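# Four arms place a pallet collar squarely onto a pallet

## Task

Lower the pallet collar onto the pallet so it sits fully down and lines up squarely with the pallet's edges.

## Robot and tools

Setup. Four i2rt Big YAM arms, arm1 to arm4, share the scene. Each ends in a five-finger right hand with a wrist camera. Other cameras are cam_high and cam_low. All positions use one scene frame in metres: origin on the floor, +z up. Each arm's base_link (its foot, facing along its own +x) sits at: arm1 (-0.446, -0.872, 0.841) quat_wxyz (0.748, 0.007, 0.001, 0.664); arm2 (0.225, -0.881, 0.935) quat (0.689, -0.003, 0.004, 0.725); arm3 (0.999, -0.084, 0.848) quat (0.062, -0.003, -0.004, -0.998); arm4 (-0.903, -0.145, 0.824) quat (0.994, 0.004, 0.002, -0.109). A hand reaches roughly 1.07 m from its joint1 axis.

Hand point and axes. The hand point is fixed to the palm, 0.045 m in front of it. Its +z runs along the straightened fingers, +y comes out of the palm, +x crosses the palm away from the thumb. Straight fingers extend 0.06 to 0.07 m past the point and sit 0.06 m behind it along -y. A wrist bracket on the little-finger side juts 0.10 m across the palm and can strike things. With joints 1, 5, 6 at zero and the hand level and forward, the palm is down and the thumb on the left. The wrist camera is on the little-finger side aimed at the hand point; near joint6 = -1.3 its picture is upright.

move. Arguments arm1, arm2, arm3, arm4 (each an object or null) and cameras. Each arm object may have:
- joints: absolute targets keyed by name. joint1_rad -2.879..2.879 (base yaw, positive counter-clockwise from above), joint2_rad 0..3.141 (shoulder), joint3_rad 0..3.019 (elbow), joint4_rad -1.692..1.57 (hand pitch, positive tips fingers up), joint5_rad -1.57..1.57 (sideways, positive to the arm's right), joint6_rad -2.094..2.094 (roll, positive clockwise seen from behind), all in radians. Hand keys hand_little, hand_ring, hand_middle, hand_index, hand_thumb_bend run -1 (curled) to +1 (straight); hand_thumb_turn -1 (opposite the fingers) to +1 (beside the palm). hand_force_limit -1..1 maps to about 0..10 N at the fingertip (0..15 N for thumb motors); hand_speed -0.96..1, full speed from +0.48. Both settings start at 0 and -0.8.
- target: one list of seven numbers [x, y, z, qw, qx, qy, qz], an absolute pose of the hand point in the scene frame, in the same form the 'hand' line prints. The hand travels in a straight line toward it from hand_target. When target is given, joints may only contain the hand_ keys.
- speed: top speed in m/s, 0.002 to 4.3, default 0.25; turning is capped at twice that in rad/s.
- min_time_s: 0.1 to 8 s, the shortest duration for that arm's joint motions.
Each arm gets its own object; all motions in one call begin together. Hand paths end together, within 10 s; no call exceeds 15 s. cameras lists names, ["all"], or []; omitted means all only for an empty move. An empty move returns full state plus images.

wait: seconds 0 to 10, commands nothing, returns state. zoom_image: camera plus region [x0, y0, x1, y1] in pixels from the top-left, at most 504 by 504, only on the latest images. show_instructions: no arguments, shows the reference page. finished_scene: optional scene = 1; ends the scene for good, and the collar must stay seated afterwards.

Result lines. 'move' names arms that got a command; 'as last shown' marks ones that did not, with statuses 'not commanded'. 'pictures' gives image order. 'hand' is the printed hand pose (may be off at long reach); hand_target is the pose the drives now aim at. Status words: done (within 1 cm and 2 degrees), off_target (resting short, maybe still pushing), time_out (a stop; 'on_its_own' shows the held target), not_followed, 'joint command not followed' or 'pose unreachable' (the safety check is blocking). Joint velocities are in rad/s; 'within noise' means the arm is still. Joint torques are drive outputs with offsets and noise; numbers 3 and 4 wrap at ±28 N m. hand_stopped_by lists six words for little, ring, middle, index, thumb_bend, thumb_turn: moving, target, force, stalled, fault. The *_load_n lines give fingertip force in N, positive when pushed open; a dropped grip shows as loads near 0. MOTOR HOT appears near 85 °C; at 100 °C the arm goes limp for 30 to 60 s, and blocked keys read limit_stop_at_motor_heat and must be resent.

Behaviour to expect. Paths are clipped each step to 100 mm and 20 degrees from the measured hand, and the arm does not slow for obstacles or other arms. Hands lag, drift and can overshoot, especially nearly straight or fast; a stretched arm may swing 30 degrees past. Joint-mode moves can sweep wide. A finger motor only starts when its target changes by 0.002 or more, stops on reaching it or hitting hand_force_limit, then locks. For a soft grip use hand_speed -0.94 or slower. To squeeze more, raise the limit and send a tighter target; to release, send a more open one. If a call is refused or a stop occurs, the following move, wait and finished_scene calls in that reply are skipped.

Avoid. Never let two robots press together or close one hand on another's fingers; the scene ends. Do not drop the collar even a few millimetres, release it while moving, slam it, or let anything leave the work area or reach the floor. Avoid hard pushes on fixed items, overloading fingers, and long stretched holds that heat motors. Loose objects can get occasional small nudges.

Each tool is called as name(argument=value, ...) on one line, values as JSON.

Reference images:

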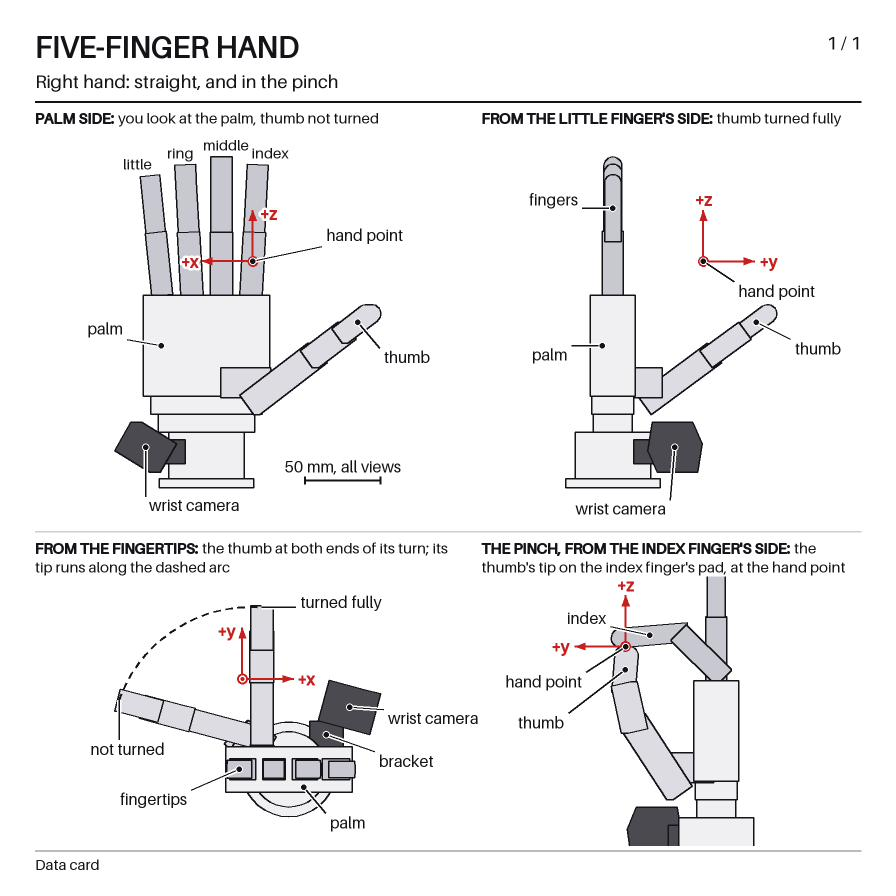

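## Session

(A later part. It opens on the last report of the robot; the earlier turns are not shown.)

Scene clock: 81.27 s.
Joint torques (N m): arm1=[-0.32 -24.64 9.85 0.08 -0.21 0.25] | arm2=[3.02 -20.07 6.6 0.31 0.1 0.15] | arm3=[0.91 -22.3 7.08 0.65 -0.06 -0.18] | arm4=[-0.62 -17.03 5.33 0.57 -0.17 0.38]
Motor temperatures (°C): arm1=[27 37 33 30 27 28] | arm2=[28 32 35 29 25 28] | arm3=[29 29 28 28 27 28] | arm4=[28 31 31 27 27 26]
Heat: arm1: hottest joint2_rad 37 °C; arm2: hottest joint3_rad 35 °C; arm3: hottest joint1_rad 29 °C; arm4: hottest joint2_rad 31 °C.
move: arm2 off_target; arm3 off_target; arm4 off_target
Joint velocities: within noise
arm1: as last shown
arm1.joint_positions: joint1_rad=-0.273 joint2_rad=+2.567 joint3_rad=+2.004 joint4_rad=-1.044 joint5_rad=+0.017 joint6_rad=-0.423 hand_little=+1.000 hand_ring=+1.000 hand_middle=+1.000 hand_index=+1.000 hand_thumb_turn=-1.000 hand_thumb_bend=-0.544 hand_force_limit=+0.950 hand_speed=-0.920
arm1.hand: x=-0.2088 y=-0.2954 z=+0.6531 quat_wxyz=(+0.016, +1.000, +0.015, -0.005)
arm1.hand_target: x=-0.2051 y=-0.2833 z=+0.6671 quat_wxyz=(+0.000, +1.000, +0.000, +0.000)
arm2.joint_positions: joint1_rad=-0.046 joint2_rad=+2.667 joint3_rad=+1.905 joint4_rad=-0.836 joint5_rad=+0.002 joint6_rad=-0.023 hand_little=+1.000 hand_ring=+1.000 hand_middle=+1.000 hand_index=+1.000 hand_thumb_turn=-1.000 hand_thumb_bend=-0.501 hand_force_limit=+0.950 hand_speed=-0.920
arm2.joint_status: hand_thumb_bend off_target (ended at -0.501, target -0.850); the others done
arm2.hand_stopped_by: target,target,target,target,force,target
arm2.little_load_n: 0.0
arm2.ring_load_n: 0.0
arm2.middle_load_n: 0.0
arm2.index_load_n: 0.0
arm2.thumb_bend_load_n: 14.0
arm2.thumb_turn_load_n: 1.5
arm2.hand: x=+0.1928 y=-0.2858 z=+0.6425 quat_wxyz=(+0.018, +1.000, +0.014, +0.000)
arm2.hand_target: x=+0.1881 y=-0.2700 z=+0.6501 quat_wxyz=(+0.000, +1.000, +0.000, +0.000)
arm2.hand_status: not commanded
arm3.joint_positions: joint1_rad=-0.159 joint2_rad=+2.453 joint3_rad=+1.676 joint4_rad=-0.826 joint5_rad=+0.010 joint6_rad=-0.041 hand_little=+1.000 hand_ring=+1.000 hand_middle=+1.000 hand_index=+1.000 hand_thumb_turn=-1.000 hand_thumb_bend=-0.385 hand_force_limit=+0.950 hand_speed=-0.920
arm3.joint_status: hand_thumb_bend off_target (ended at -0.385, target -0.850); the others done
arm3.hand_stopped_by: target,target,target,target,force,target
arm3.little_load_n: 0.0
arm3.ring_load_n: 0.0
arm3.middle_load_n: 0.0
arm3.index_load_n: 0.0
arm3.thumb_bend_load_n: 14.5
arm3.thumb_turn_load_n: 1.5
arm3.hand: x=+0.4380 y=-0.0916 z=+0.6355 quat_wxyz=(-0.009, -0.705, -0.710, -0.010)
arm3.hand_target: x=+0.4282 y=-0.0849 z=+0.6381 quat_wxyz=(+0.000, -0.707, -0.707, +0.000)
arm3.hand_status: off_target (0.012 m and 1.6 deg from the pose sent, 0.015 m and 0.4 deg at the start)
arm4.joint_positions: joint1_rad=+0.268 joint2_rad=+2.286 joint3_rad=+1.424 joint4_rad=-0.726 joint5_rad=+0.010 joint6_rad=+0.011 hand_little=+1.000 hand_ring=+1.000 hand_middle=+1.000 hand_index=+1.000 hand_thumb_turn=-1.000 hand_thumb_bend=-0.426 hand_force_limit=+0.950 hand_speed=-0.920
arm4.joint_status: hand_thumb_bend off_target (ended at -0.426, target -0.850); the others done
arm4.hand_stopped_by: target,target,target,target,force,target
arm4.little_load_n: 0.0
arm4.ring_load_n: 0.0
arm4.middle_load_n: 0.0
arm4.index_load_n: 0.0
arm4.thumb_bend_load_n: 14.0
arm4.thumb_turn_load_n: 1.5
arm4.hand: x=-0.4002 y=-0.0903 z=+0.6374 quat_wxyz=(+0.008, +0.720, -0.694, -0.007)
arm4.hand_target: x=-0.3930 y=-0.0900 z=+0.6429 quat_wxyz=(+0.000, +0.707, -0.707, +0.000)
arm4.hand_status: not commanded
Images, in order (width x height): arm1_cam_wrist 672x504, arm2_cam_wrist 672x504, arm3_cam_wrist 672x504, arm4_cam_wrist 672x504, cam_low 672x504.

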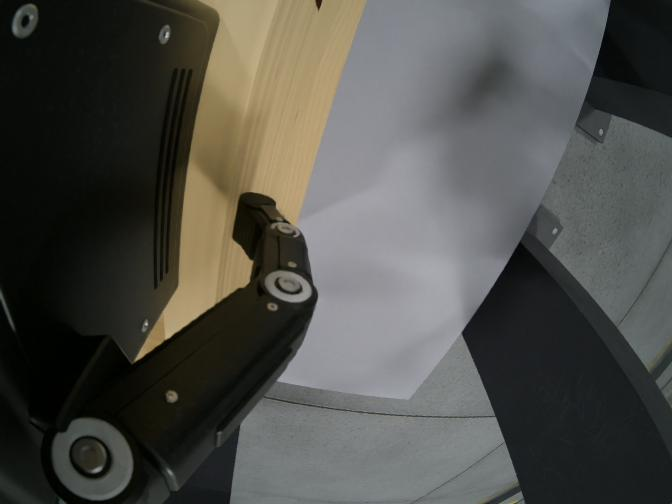

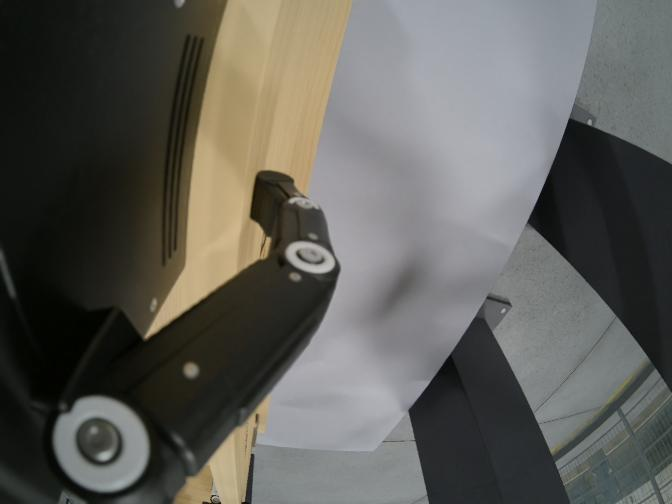

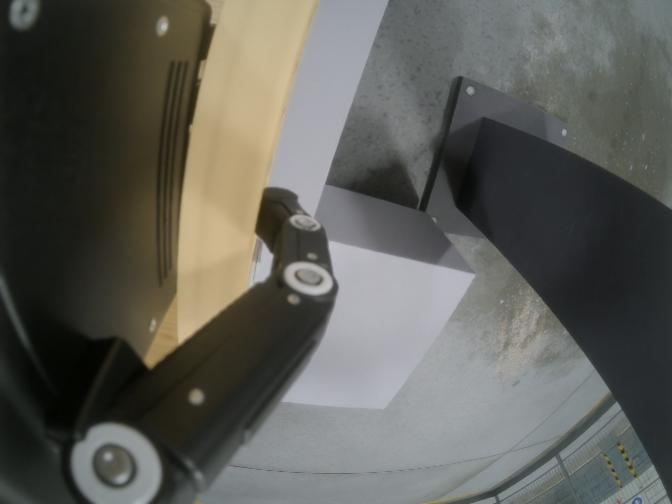

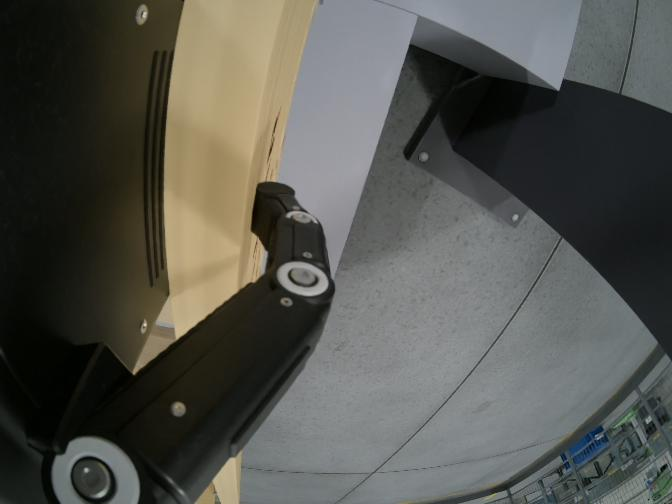

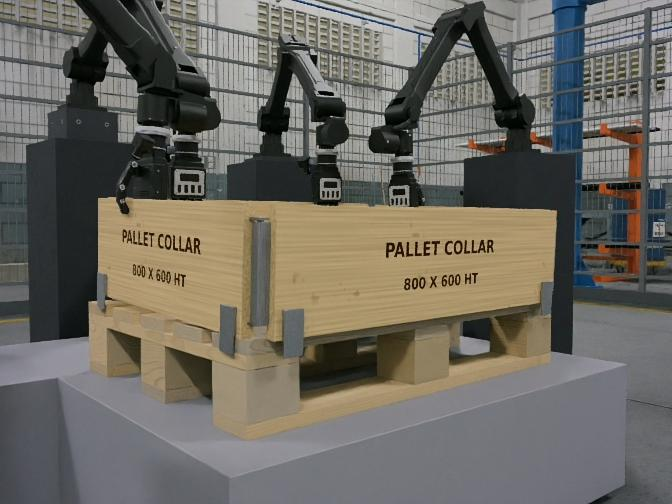

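move(arm1={"target": [-0.205, -0.283, 0.683, 0, 1, 0, 0], "speed": 0.05}, arm2={"target": [0.190, -0.273, 0.673, 0, 1, 0, 0], "speed": 0.05}, arm3={"target": [0.450, -0.085, 0.665, 0, 0.7071, 0.7071, 0], "speed": 0.05}, arm4={"target": [-0.415, -0.090, 0.668, 0, 0.7071, -0.7071, 0], "speed": 0.05}, cameras=["arm1_cam_wrist", "arm2_cam_wrist", "arm3_cam_wrist", "arm4_cam_wrist", "cam_low"])

Scene clock: 83.10 s.
Joint torques (N m): arm1=[-0.85 -27.05 9.36 -0.27 -0.08 0.25] | arm2=[2.2 -23.24 5.22 -0.5 0.23 0.24] | arm3=[0.97 -20.66 6.01 -0.43 -0.11 -0.2] | arm4=[-0.44 -19.78 3.63 -1.68 -0.15 0.35]
Motor temperatures (°C): arm1=[27 37 33 30 27 28] | arm2=[28 33 35 29 25 28] | arm3=[29 29 28 28 27 28] | arm4=[28 32 31 27 27 26]
Heat: arm1: hottest joint2_rad 37 °C; arm2: hottest joint3_rad 35 °C; arm3: hottest joint1_rad 29 °C; arm4: hottest joint2_rad 32 °C.
move: arm1 off_target; arm2 off_target; arm3 off_target; arm4 off_target
Joint velocities: within noise
arm1.joint_positions: joint1_rad=-0.273 joint2_rad=+2.567 joint3_rad=+2.004 joint4_rad=-1.052 joint5_rad=+0.014 joint6_rad=-0.417 hand_little=+1.000 hand_ring=+1.000 hand_middle=+1.000 hand_index=+1.000 hand_thumb_turn=-1.000 hand_thumb_bend=-0.544 hand_force_limit=+0.950 hand_speed=-0.920
arm1.joint_status: not commanded
arm1.hand_stopped_by: target,target,target,target,force,target
arm1.little_load_n: 0.0
arm1.ring_load_n: 0.5
arm1.middle_load_n: 0.0
arm1.index_load_n: 0.0
arm1.thumb_bend_load_n: 14.0
arm1.thumb_turn_load_n: 1.5
arm1.hand: x=-0.2109 y=-0.2970 z=+0.6538 quat_wxyz=(+0.019, +1.000, +0.012, -0.008)
arm1.hand_target: x=-0.2052 y=-0.2835 z=+0.6826 quat_wxyz=(+0.000, +1.000, +0.000, +0.000)
arm1.hand_status: off_target (0.033 m and 2.7 deg from the pose sent, 0.033 m and 2.6 deg at the start)
arm2.joint_positions: joint1_rad=-0.041 joint2_rad=+2.656 joint3_rad=+1.884 joint4_rad=-0.825 joint5_rad=-0.003 joint6_rad=-0.034 hand_little=+1.000 hand_ring=+1.000 hand_middle=+1.000 hand_index=+1.000 hand_thumb_turn=-1.000 hand_thumb_bend=-0.501 hand_force_limit=+0.950 hand_speed=-0.920
arm2.joint_status: not commanded
arm2.hand_stopped_by: target,target,target,target,force,target
arm2.little_load_n: 0.5
arm2.ring_load_n: 0.0
arm2.middle_load_n: 0.0
arm2.index_load_n: 0.0
arm2.thumb_bend_load_n: 9.5
arm2.thumb_turn_load_n: 1.0
arm2.hand: x=+0.1899 y=-0.2901 z=+0.6440 quat_wxyz=(+0.018, +1.000, +0.022, -0.002)
arm2.hand_target: x=+0.1901 y=-0.2734 z=+0.6723 quat_wxyz=(+0.000, +1.000, +0.000, +0.000)
arm2.hand_status: off_target (0.034 m and 3.3 deg from the pose sent, 0.033 m and 2.7 deg at the start)
arm3.joint_positions: joint1_rad=-0.159 joint2_rad=+2.344 joint3_rad=+1.588 joint4_rad=-0.787 joint5_rad=+0.010 joint6_rad=-0.038 hand_little=+1.000 hand_ring=+1.000 hand_middle=+1.000 hand_index=+1.000 hand_thumb_turn=-1.000 hand_thumb_bend=-0.389 hand_force_limit=+0.950 hand_speed=-0.920
arm3.joint_status: not commanded
arm3.hand_stopped_by: target,target,target,target,force,target
arm3.little_load_n: 0.0
arm3.ring_load_n: 0.0
arm3.middle_load_n: 0.0
arm3.index_load_n: 0.0
arm3.thumb_bend_load_n: 0.0
arm3.thumb_turn_load_n: 0.0
arm3.hand: x=+0.4386 y=-0.0911 z=+0.6734 quat_wxyz=(+0.013, -0.706, -0.708, +0.011)
arm3.hand_target: x=+0.4501 y=-0.0853 z=+0.6652 quat_wxyz=(+0.000, -0.707, -0.707, +0.000)
arm3.hand_status: off_target (0.015 m and 1.9 deg from the pose sent, 0.032 m and 1.6 deg at the start)
arm4.joint_positions: joint1_rad=+0.268 joint2_rad=+2.242 joint3_rad=+1.361 joint4_rad=-0.671 joint5_rad=+0.009 joint6_rad=+0.015 hand_little=+1.000 hand_ring=+1.000 hand_middle=+1.000 hand_index=+1.000 hand_thumb_turn=-1.000 hand_thumb_bend=-0.425 hand_force_limit=+0.950 hand_speed=-0.920
arm4.joint_status: not commanded
arm4.hand_stopped_by: target,target,target,target,force,target
arm4.little_load_n: 0.0
arm4.ring_load_n: 0.0
arm4.middle_load_n: 0.0
arm4.index_load_n: 0.0
arm4.thumb_bend_load_n: 16.0
arm4.thumb_turn_load_n: 1.5
arm4.hand: x=-0.4065 y=-0.0902 z=+0.6435 quat_wxyz=(-0.006, +0.719, -0.695, +0.006)
arm4.hand_target: x=-0.4146 y=-0.0900 z=+0.6666 quat_wxyz=(+0.000, +0.707, -0.707, +0.000)
arm4.hand_status: off_target (0.026 m and 2.1 deg from the pose sent, 0.034 m and 2.5 deg at the start)
Images, in order (width x height): arm1_cam_wrist 672x504, arm2_cam_wrist 672x504, arm3_cam_wrist 672x504, arm4_cam_wrist 672x504, cam_low 672x504.

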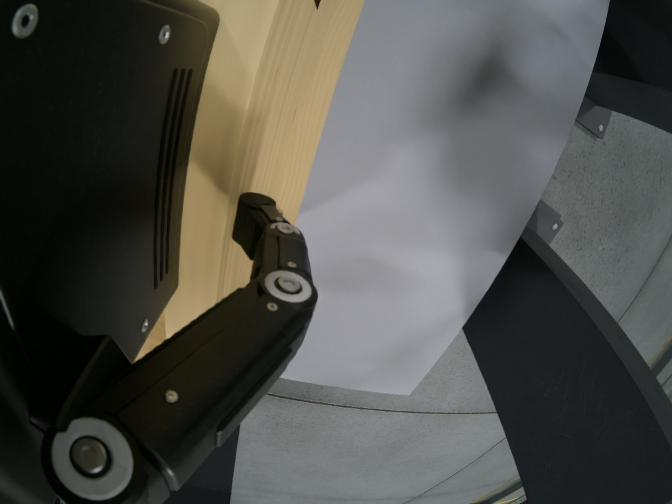

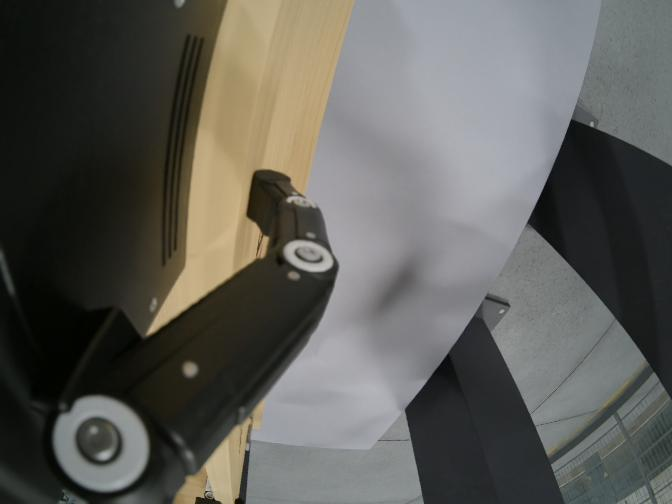

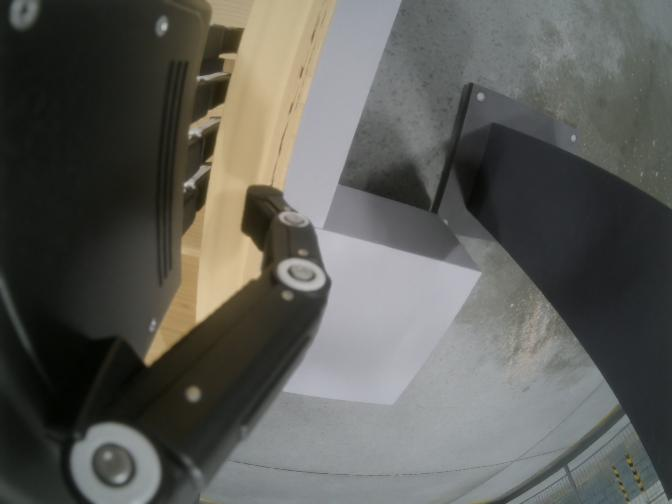

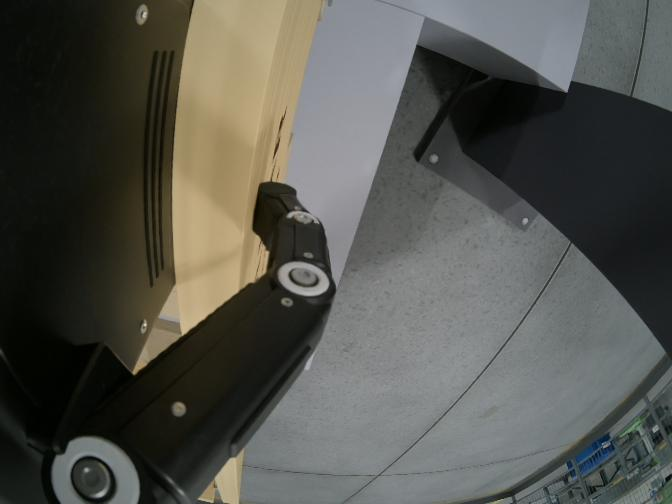

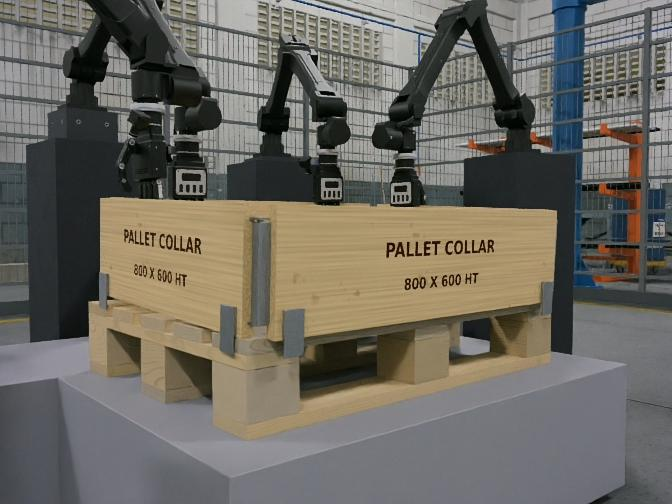

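move(arm1={"target": [-0.205, -0.283, 0.667, 0, 1, 0, 0], "speed": 0.05}, arm2={"target": [0.190, -0.271, 0.656, 0, 1, 0, 0], "speed": 0.05}, arm3={"joints": {"hand_thumb_bend": 0.8, "hand_speed": -0.3}}, arm4={"target": [-0.395, -0.090, 0.645, 0, 0.7071, -0.7071, 0], "speed": 0.05, "joints": {"hand_thumb_bend": 0.8, "hand_speed": -0.3}}, cameras=[])

move(arm3={"target": [0.405, -0.085, 0.82, 0, 0.7071, 0.7071, 0], "speed": 0.15}, arm4={"target": [-0.365, -0.090, 0.82, 0, 0.7071, -0.7071, 0], "speed": 0.15}, cameras=["all"])

Scene clock: 86.47 s.
Joint torques (N m): arm1=[-0.5 -25.05 9.78 0.14 -0.04 0.23] | arm2=[2.37 -20.78 6.98 -0.13 0.2 0.23] | arm3=[0.73 -20.54 6.04 -0.21 -0.14 -0.19] | arm4=[-0.62 -14.33 7.49 -0.03 -0.18 0.11]
Motor temperatures (°C): arm1=[27 38 33 30 27 28] | arm2=[28 34 35 29 25 28] | arm3=[29 29 28 28 27 28] | arm4=[28 32 31 27 27 26]
Heat: arm1: hottest joint2_rad 38 °C; arm2: hottest joint3_rad 35 °C; arm3: hottest joint1_rad 29 °C; arm4: hottest joint2_rad 32 °C.
move: arm1 off_target; arm2 off_target; arm3 done; arm4 done
Joint velocities: within noise
arm1.joint_positions: joint1_rad=-0.273 joint2_rad=+2.567 joint3_rad=+2.004 joint4_rad=-1.046 joint5_rad=+0.013 joint6_rad=-0.417 hand_little=+1.000 hand_ring=+1.000 hand_middle=+1.000 hand_index=+1.000 hand_thumb_turn=-1.000 hand_thumb_bend=-0.544 hand_force_limit=+0.950 hand_speed=-0.920
arm1.joint_status: not commanded
arm1.hand_stopped_by: target,target,target,target,force,target
arm1.little_load_n: 0.0
arm1.ring_load_n: 0.0
arm1.middle_load_n: 0.0
arm1.index_load_n: 0.0
arm1.thumb_bend_load_n: 14.0
arm1.thumb_turn_load_n: 1.5
arm1.hand: x=-0.2104 y=-0.2956 z=+0.6533 quat_wxyz=(+0.016, +1.000, +0.012, -0.007)
arm1.hand_target: x=-0.2051 y=-0.2833 z=+0.6671 quat_wxyz=(+0.000, +1.000, +0.000, +0.000)
arm1.hand_status: off_target (0.019 m and 2.5 deg from the pose sent, 0.020 m and 2.7 deg at the start)
arm2.joint_positions: joint1_rad=-0.041 joint2_rad=+2.656 joint3_rad=+1.884 joint4_rad=-0.825 joint5_rad=-0.003 joint6_rad=-0.034 hand_little=+1.000 hand_ring=+1.000 hand_middle=+1.000 hand_index=+1.000 hand_thumb_turn=-1.000 hand_thumb_bend=-0.501 hand_force_limit=+0.950 hand_speed=-0.920
arm2.joint_status: not commanded
arm2.hand_stopped_by: target,target,target,target,force,target
arm2.little_load_n: 0.0
arm2.ring_load_n: 0.0
arm2.middle_load_n: 0.0
arm2.index_load_n: 0.0
arm2.thumb_bend_load_n: 9.5
arm2.thumb_turn_load_n: 0.5
arm2.hand: x=+0.1899 y=-0.2899 z=+0.6440 quat_wxyz=(+0.018, +1.000, +0.022, -0.002)
arm2.hand_target: x=+0.1902 y=-0.2714 z=+0.6562 quat_wxyz=(+0.000, +1.000, +0.000, +0.000)
arm2.hand_status: off_target (0.022 m and 3.2 deg from the pose sent, 0.022 m and 3.3 deg at the start)
arm3.joint_positions: joint1_rad=-0.159 joint2_rad=+2.344 joint3_rad=+1.588 joint4_rad=-0.787 joint5_rad=+0.010 joint6_rad=-0.038 hand_little=+1.000 hand_ring=+1.000 hand_middle=+1.000 hand_index=+1.000 hand_thumb_turn=-1.000 hand_thumb_bend=+0.800 hand_force_limit=+0.950 hand_speed=-0.300
arm3.joint_status: all done
arm3.hand_stopped_by: target,target,target,target,target,target
arm3.little_load_n: 0.0
arm3.ring_load_n: 0.0
arm3.middle_load_n: 0.0
arm3.index_load_n: 0.0
arm3.thumb_bend_load_n: 0.0
arm3.thumb_turn_load_n: 0.0
arm3.hand: x=+0.4386 y=-0.0911 z=+0.6734 quat_wxyz=(+0.013, -0.706, -0.708, +0.011)
arm3.hand_target: x=+0.4501 y=-0.0853 z=+0.6652 quat_wxyz=(+0.000, -0.707, -0.707, +0.000)
arm3.hand_status: not commanded
arm4.joint_positions: joint1_rad=+0.267 joint2_rad=+2.248 joint3_rad=+1.386 joint4_rad=-0.710 joint5_rad=+0.010 joint6_rad=+0.036 hand_little=+1.000 hand_ring=+1.000 hand_middle=+1.000 hand_index=+1.000 hand_thumb_turn=-1.000 hand_thumb_bend=+0.800 hand_force_limit=+0.950 hand_speed=-0.300
arm4.joint_status: all done
arm4.hand_stopped_by: target,target,target,target,target,target
arm4.little_load_n: 0.0
arm4.ring_load_n: 0.0
arm4.middle_load_n: 0.0
arm4.index_load_n: 0.0
arm4.thumb_bend_load_n: 0.0
arm4.thumb_turn_load_n: 0.0
arm4.hand: x=-0.4046 y=-0.0893 z=+0.6474 quat_wxyz=(+0.002, +0.711, -0.703, -0.001)
arm4.hand_target: x=-0.3952 y=-0.0902 z=+0.6451 quat_wxyz=(+0.000, +0.707, -0.707, +0.000)
arm4.hand_status: done (0.010 m and 0.7 deg from the pose sent, 0.012 m and 2.1 deg at the start)

Scene clock: 88.40 s.
Joint torques (N m): arm1=[-1.03 -24.88 9.83 0.16 -0.12 0.2] | arm2=[2.08 -20.66 7.09 -0.16 0.22 0.23] | arm3=[1.79 -21.25 10.15 -0.38 -0.05 -0.13] | arm4=[-0.56 -16.09 9.8 -0.25 -0.18 0.11]
Motor temperatures (°C): arm1=[27 38 33 30 27 28] | arm2=[28 34 35 29 25 28] | arm3=[29 30 28 27 27 28] | arm4=[28 32 31 27 27 26]
Heat: arm1: hottest joint2_rad 38 °C; arm2: hottest joint3_rad 35 °C; arm3: hottest joint2_rad 30 °C; arm4: hottest joint2_rad 32 °C.
move: arm3 done; arm4 off_target
Joint velocities: within noise
arm1, arm2: as last shown
arm1.thumb_turn_load_n: 1.0
arm2.thumb_turn_load_n: 1.0
arm3.joint_positions: joint1_rad=-0.159 joint2_rad=+2.216 joint3_rad=+1.783 joint4_rad=-1.151 joint5_rad=+0.010 joint6_rad=-0.038 hand_little=+1.000 hand_ring=+1.000 hand_middle=+1.000 hand_index=+1.000 hand_thumb_turn=-1.000 hand_thumb_bend=+0.800 hand_force_limit=+0.950 hand_speed=-0.300
arm3.joint_status: not commanded
arm3.hand_stopped_by: target,target,target,target,target,target
arm3.little_load_n: 0.0
arm3.ring_load_n: 0.0
arm3.middle_load_n: 0.0
arm3.index_load_n: 0.0
arm3.thumb_bend_load_n: 0.0
arm3.thumb_turn_load_n: 0.0
arm3.hand: x=+0.4128 y=-0.0890 z=+0.8158 quat_wxyz=(-0.002, -0.706, -0.708, -0.003)
arm3.hand_target: x=+0.4052 y=-0.0851 z=+0.8200 quat_wxyz=(+0.000, -0.707, -0.707, +0.000)
arm3.hand_status: done (0.010 m and 0.5 deg from the pose sent, 0.151 m and 1.9 deg at the start)
arm4.joint_positions: joint1_rad=+0.267 joint2_rad=+2.050 joint3_rad=+1.549 joint4_rad=-1.096 joint5_rad=+0.010 joint6_rad=+0.036 hand_little=+1.000 hand_ring=+1.000 hand_middle=+1.000 hand_index=+1.000 hand_thumb_turn=-1.000 hand_thumb_bend=+0.800 hand_force_limit=+0.950 hand_speed=-0.300
arm4.joint_status: not commanded
arm4.hand_stopped_by: target,target,target,target,target,target
arm4.little_load_n: 0.0
arm4.ring_load_n: 0.0
arm4.middle_load_n: 0.0
arm4.index_load_n: 0.0
arm4.thumb_bend_load_n: 0.0
arm4.thumb_turn_load_n: 0.0
arm4.hand: x=-0.3792 y=-0.0893 z=+0.8079 quat_wxyz=(+0.011, +0.711, -0.703, -0.009)
arm4.hand_target: x=-0.3656 y=-0.0901 z=+0.8201 quat_wxyz=(+0.000, +0.707, -0.707, +0.000)
arm4.hand_status: off_target (0.019 m and 1.8 deg from the pose sent, 0.177 m and 0.7 deg at the start)
pictures: arm1_cam_wrist, arm2_cam_wrist, arm3_cam_wrist, arm4_cam_wrist, cam_high, cam_low
Images, in order (width x height): arm1_cam_wrist 672x504, arm2_cam_wrist 672x504, arm3_cam_wrist 672x504, arm4_cam_wrist 672x504, cam_high 672x504, cam_low 672x504.

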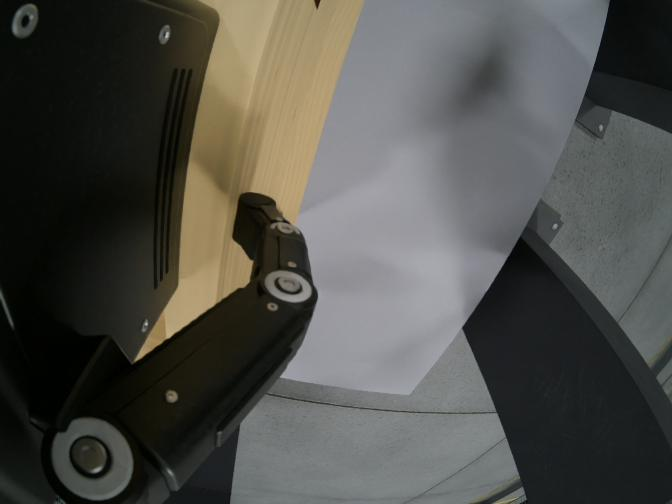

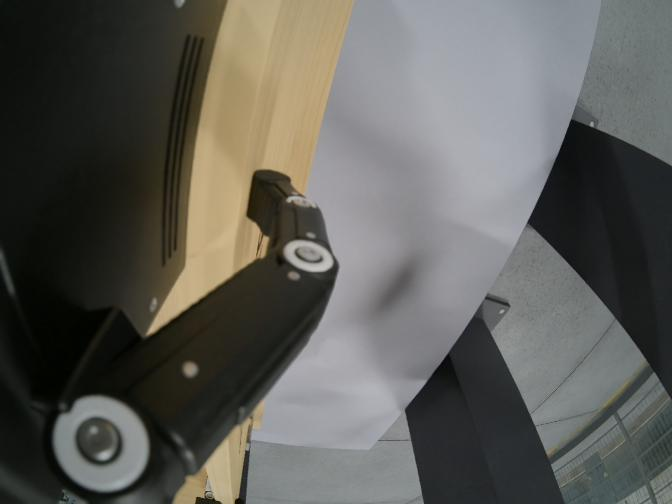

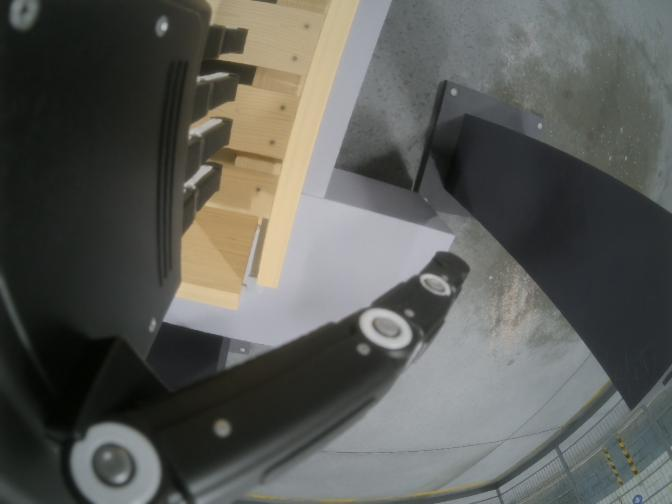

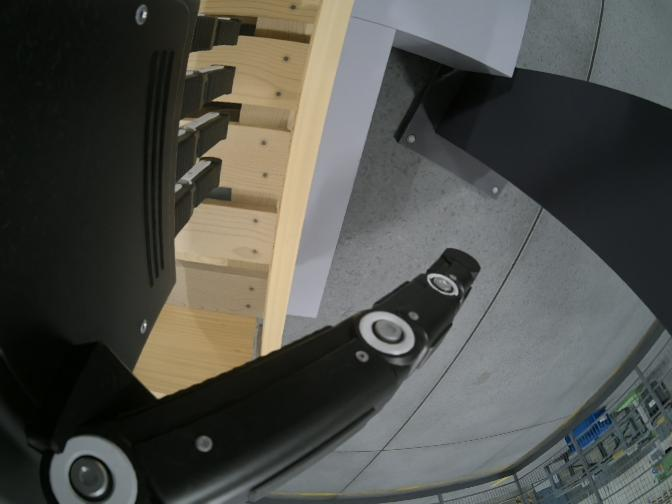

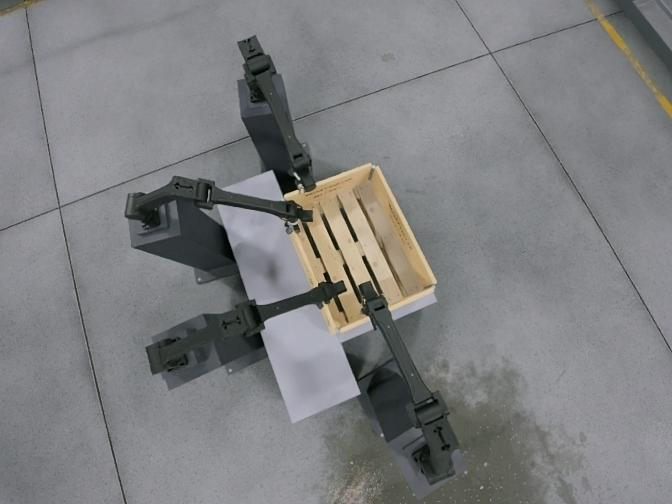

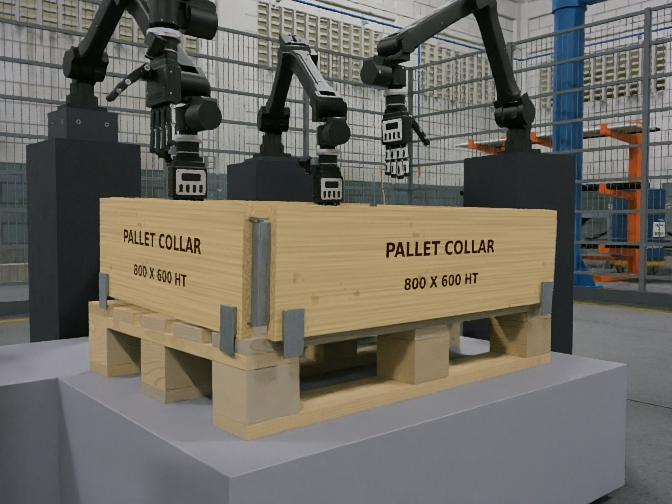

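zoom_image(camera="cam_low", region=[60, 180, 340, 400])

zoom_image(camera="arm3_cam_wrist", region=[180, 120, 400, 340])

Scaled by 1.800 from the camera's image (finer frame: 960x720).

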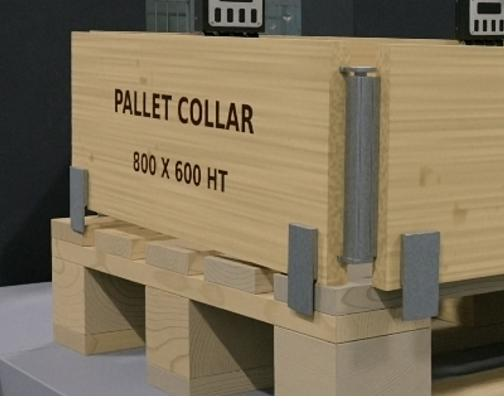

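Scaled by 2.291 from the camera's image (finer frame: 960x720).

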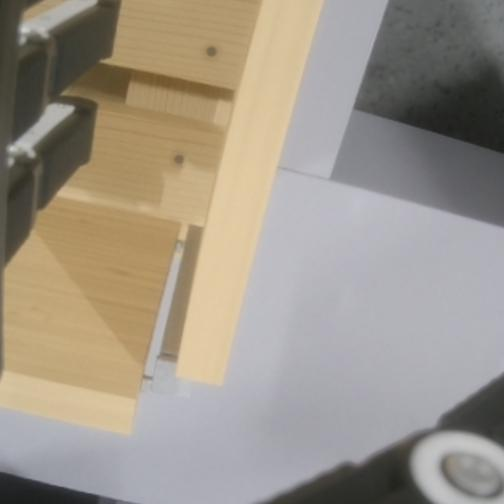

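move(arm3={"target": [0.60, -0.18, 0.82, 0.4305, -0.561, -0.561, 0.4305], "speed": 0.25, "joints": {"hand_thumb_turn": 1, "hand_thumb_bend": 1}}, arm4={"target": [-0.56, -0.17, 0.82, -0.4305, 0.561, -0.561, 0.4305], "speed": 0.25, "joints": {"hand_thumb_turn": 1, "hand_thumb_bend": 1}}, cameras=["arm3_cam_wrist", "arm4_cam_wrist", "cam_high", "cam_low"])

Scene clock: 92.40 s.
Joint torques (N m): arm1=[-1.03 -25.11 9.63 0.43 -0.07 0.22] | arm2=[2.26 -20.66 6.94 -0.13 0.22 0.22] | arm3=[2.49 -7.94 1.77 2.41 0.1 -0.11] | arm4=[-1.03 -3.55 1.57 3.06 -0.26 0.04]
Motor temperatures (°C): arm1=[27 38 33 29 27 28] | arm2=[28 34 36 29 25 28] | arm3=[29 29 28 28 27 28] | arm4=[28 32 31 27 27 26]
Heat: arm1: hottest joint2_rad 38 °C; arm2: hottest joint3_rad 36 °C; arm3: hottest joint1_rad 29 °C; arm4: hottest joint2_rad 32 °C.
move: arm3 done; arm4 done
Joint velocities: within noise
arm1, arm2: as last shown
arm2.middle_load_n: -0.5
arm3.joint_positions: joint1_rad=+0.147 joint2_rad=+1.804 joint3_rad=+0.213 joint4_rad=+1.309 joint5_rad=+0.273 joint6_rad=+0.070 hand_little=+1.000 hand_ring=+1.000 hand_middle=+1.000 hand_index=+1.000 hand_thumb_turn=+1.000 hand_thumb_bend=+1.000 hand_force_limit=+0.950 hand_speed=-0.300
arm3.joint_status: all done
arm3.hand_stopped_by: target,target,target,target,target,target
arm3.little_load_n: 0.0
arm3.ring_load_n: 0.0
arm3.middle_load_n: 0.0
arm3.index_load_n: 0.0
arm3.thumb_bend_load_n: 0.0
arm3.thumb_turn_load_n: -0.5
arm3.hand: x=+0.5975 y=-0.1753 z=+0.8213 quat_wxyz=(+0.432, -0.565, -0.559, +0.427)
arm3.hand_target: x=+0.6000 y=-0.1799 z=+0.8200 quat_wxyz=(+0.430, -0.561, -0.561, +0.430)
arm3.hand_status: done (0.005 m and 0.7 deg from the pose sent, 0.208 m and 75.4 deg at the start)
arm4.joint_positions: joint1_rad=-0.081 joint2_rad=+1.591 joint3_rad=+0.051 joint4_rad=+1.259 joint5_rad=-0.293 joint6_rad=-0.089 hand_little=+1.000 hand_ring=+1.000 hand_middle=+1.000 hand_index=+1.000 hand_thumb_turn=+1.000 hand_thumb_bend=+1.000 hand_force_limit=+0.950 hand_speed=-0.300
arm4.joint_status: all done
arm4.hand_stopped_by: target,target,target,target,target,target
arm4.little_load_n: 0.0
arm4.ring_load_n: 0.0
arm4.middle_load_n: 0.0
arm4.index_load_n: 0.0
arm4.thumb_bend_load_n: 0.0
arm4.thumb_turn_load_n: 0.0
arm4.hand: x=-0.5595 y=-0.1678 z=+0.8186 quat_wxyz=(-0.430, +0.564, -0.562, +0.426)
arm4.hand_target: x=-0.5600 y=-0.1700 z=+0.8201 quat_wxyz=(-0.430, +0.561, -0.561, +0.430)
arm4.hand_status: done (0.003 m and 0.7 deg from the pose sent, 0.199 m and 76.6 deg at the start)
Images, in order (width x height): arm3_cam_wrist 672x504, arm4_cam_wrist 672x504, cam_high 672x504, cam_low 672x504.

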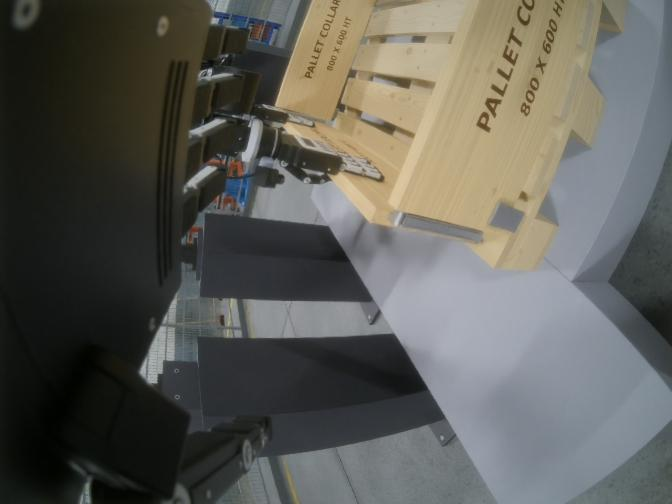

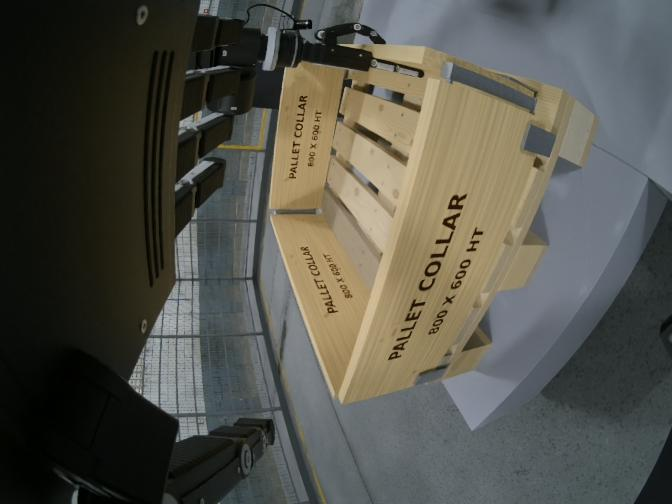

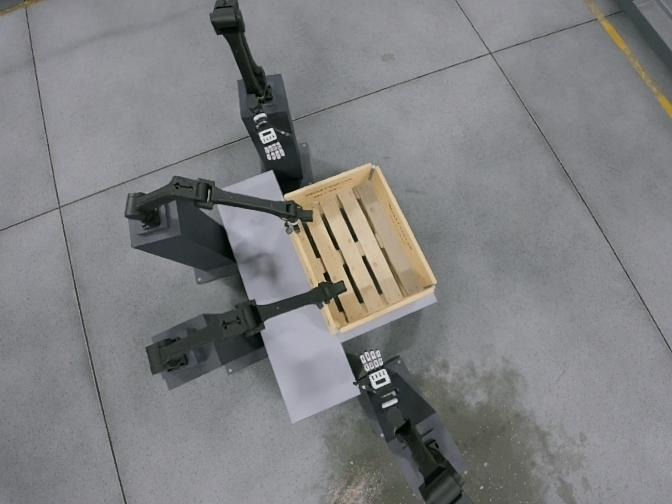

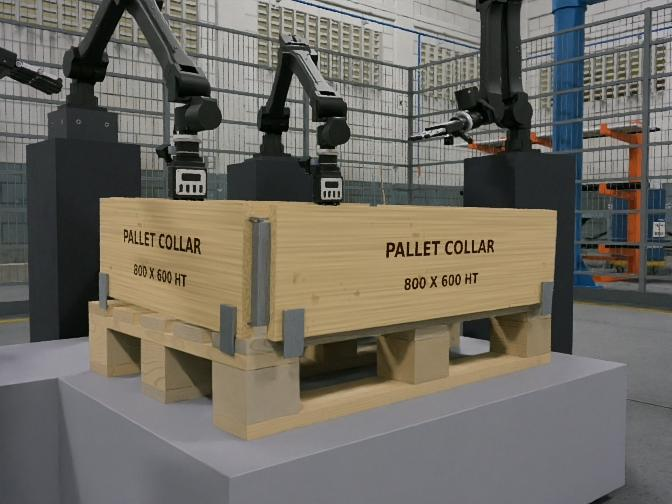

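zoom_image(camera="arm3_cam_wrist", region=[360, 120, 600, 290])

zoom_image(camera="arm4_cam_wrist", region=[400, 40, 620, 240])

zoom_image(camera="arm4_cam_wrist", region=[320, 200, 560, 440])

Scaled by 2.100 from the camera's image (finer frame: 960x720).

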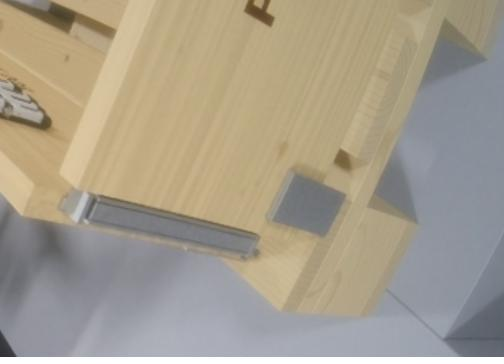

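Scaled by 2.291 from the camera's image (finer frame: 960x720).

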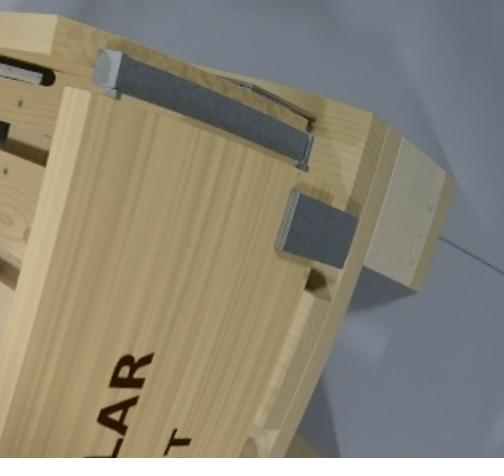

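Scaled by 2.100 from the camera's image (finer frame: 960x720).

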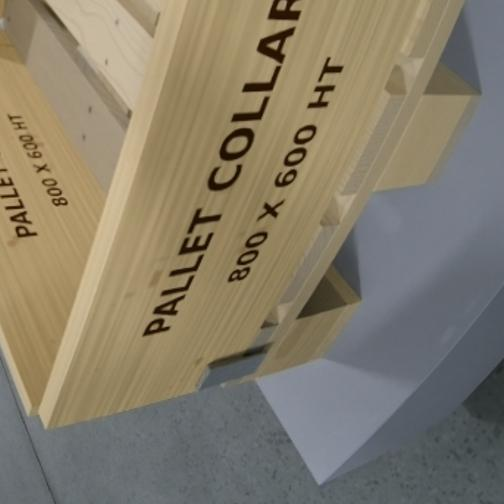

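zoom_image(camera="cam_low", region=[80, 260, 180, 340])

zoom_image(camera="cam_low", region=[200, 290, 320, 390])

zoom_image(camera="cam_low", region=[500, 270, 580, 340])

Scaled by 5.040 from the camera's image (finer frame: 960x720).

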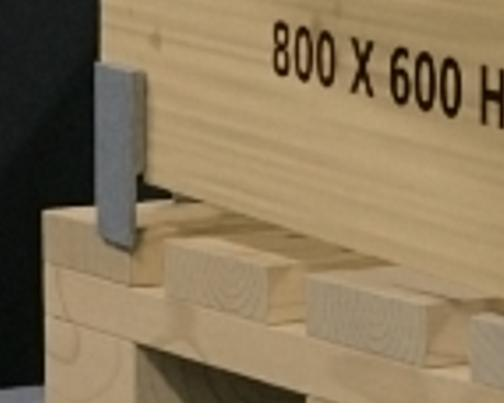

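Scaled by 4.200 from the camera's image (finer frame: 960x720).

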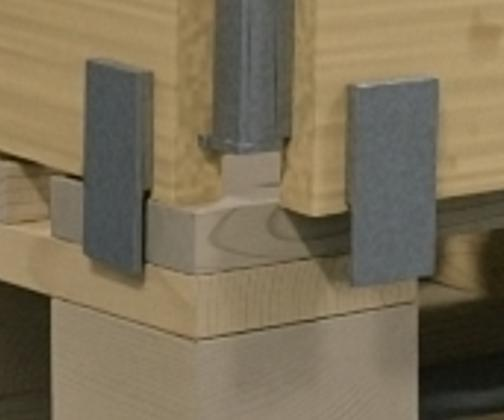

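Scaled by 6.300 from the camera's image (finer frame: 960x720).

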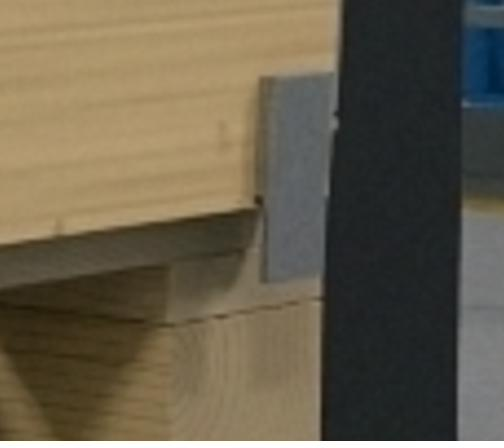

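move(arm3={"target": [0.57, -0.20, 0.60, 0.4305, -0.561, -0.561, 0.4305], "speed": 0.25}, arm4={"target": [-0.53, -0.20, 0.60, -0.4305, 0.561, -0.561, 0.4305], "speed": 0.25}, cameras=["arm3_cam_wrist", "arm4_cam_wrist", "cam_high", "cam_low"])

Scene clock: 95.43 s.
Joint torques (N m): arm1=[-0.09 -24.35 9.92 0.2 -0.11 0.2] | arm2=[2.32 -20.66 6.98 -0.14 0.22 0.23] | arm3=[2.32 -13.74 -1.02 2.25 0.2 -0.06] | arm4=[-0.97 -9.35 -2.26 2.77 -0.35 -0.07]
Motor temperatures (°C): arm1=[27 38 33 29 27 28] | arm2=[28 35 36 29 25 28] | arm3=[29 29 28 28 27 27] | arm4=[28 32 31 27 27 26]
Heat: arm1: hottest joint2_rad 38 °C; arm2: hottest joint3_rad 36 °C; arm3: hottest joint1_rad 29 °C; arm4: hottest joint2_rad 32 °C.
move: arm3 off_target; arm4 off_target
Joint velocities: within noise
arm1, arm2: as last shown
arm2.middle_load_n: 0.0
arm2.thumb_turn_load_n: 0.5
arm3.joint_positions: joint1_rad=+0.184 joint2_rad=+2.622 joint3_rad=+0.606 joint4_rad=+1.567 joint5_rad=+0.325 joint6_rad=+0.106 hand_little=+1.000 hand_ring=+1.000 hand_middle=+1.000 hand_index=+1.000 hand_thumb_turn=+1.000 hand_thumb_bend=+1.000 hand_force_limit=+0.950 hand_speed=-0.300
arm3.joint_status: not commanded
arm3.hand_stopped_by: target,target,target,target,target,target
arm3.little_load_n: 0.0
arm3.ring_load_n: 0.0
arm3.middle_load_n: 0.0
arm3.index_load_n: 0.0
arm3.thumb_bend_load_n: 0.0
arm3.thumb_turn_load_n: 0.0
arm3.hand: x=+0.5719 y=-0.1925 z=+0.5978 quat_wxyz=(+0.401, -0.596, -0.591, +0.369)
arm3.hand_target: x=+0.5697 y=-0.2002 z=+0.6002 quat_wxyz=(+0.401, -0.592, -0.587, +0.380)
arm3.hand_status: off_target (0.008 m and 9.4 deg from the pose sent, 0.224 m and 0.7 deg at the start; a joint's target at an end of its range on 41 of 51 steps)
arm4.joint_positions: joint1_rad=-0.195 joint2_rad=+2.547 joint3_rad=+0.463 joint4_rad=+1.546 joint5_rad=-0.456 joint6_rad=-0.201 hand_little=+1.000 hand_ring=+1.000 hand_middle=+1.000 hand_index=+1.000 hand_thumb_turn=+1.000 hand_thumb_bend=+1.000 hand_force_limit=+0.950 hand_speed=-0.300
arm4.joint_status: not commanded
arm4.hand_stopped_by: target,target,target,target,target,target
arm4.little_load_n: 0.0
arm4.ring_load_n: 0.0
arm4.middle_load_n: 0.0
arm4.index_load_n: 0.0
arm4.thumb_bend_load_n: 0.0
arm4.thumb_turn_load_n: 0.0
arm4.hand: x=-0.5341 y=-0.1950 z=+0.5970 quat_wxyz=(-0.397, +0.618, -0.591, +0.333)
arm4.hand_target: x=-0.5296 y=-0.2004 z=+0.6003 quat_wxyz=(-0.398, +0.617, -0.584, +0.346)
arm4.hand_status: off_target (0.007 m and 13.9 deg from the pose sent, 0.223 m and 0.7 deg at the start; a joint's target at an end of its range on 41 of 51 steps)
Images, in order (width x height): arm3_cam_wrist 672x504, arm4_cam_wrist 672x504, cam_high 672x504, cam_low 672x504.

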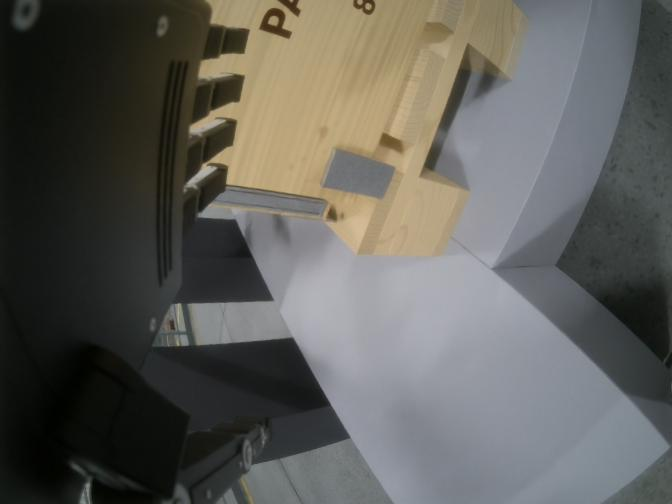

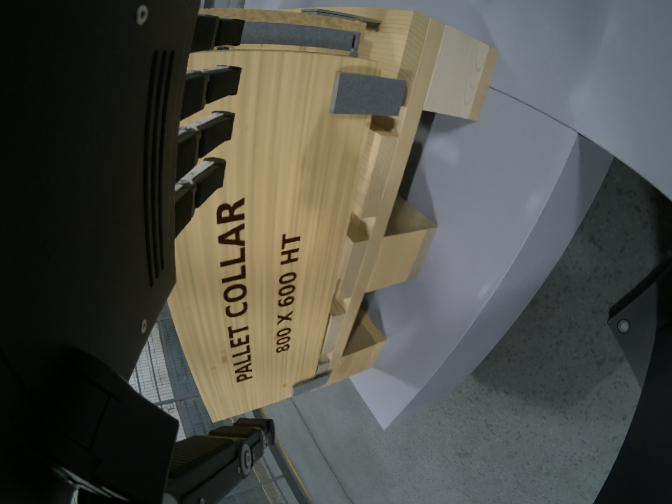

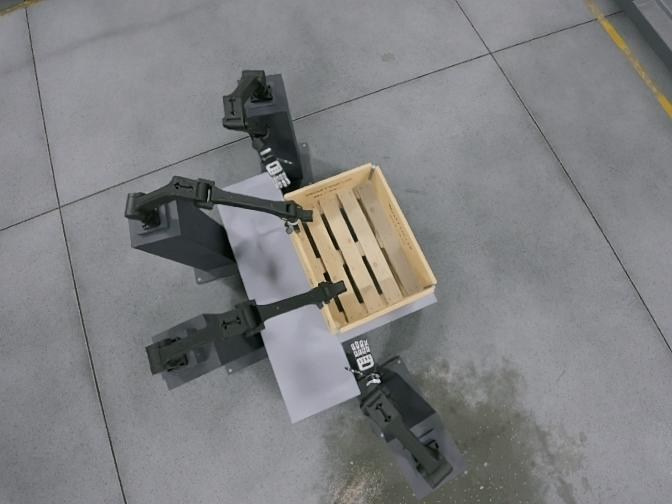

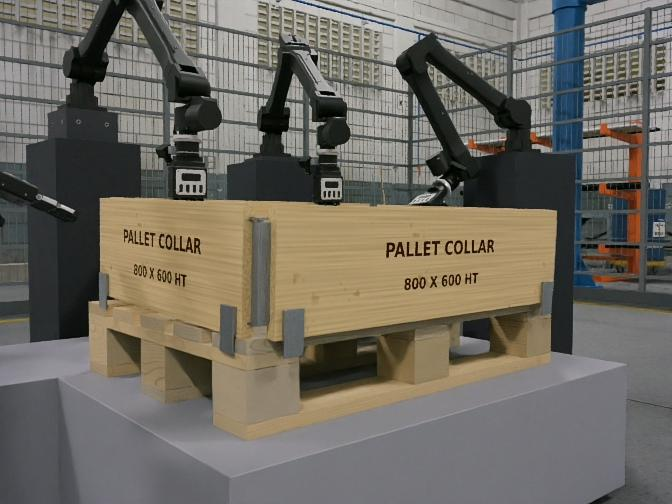

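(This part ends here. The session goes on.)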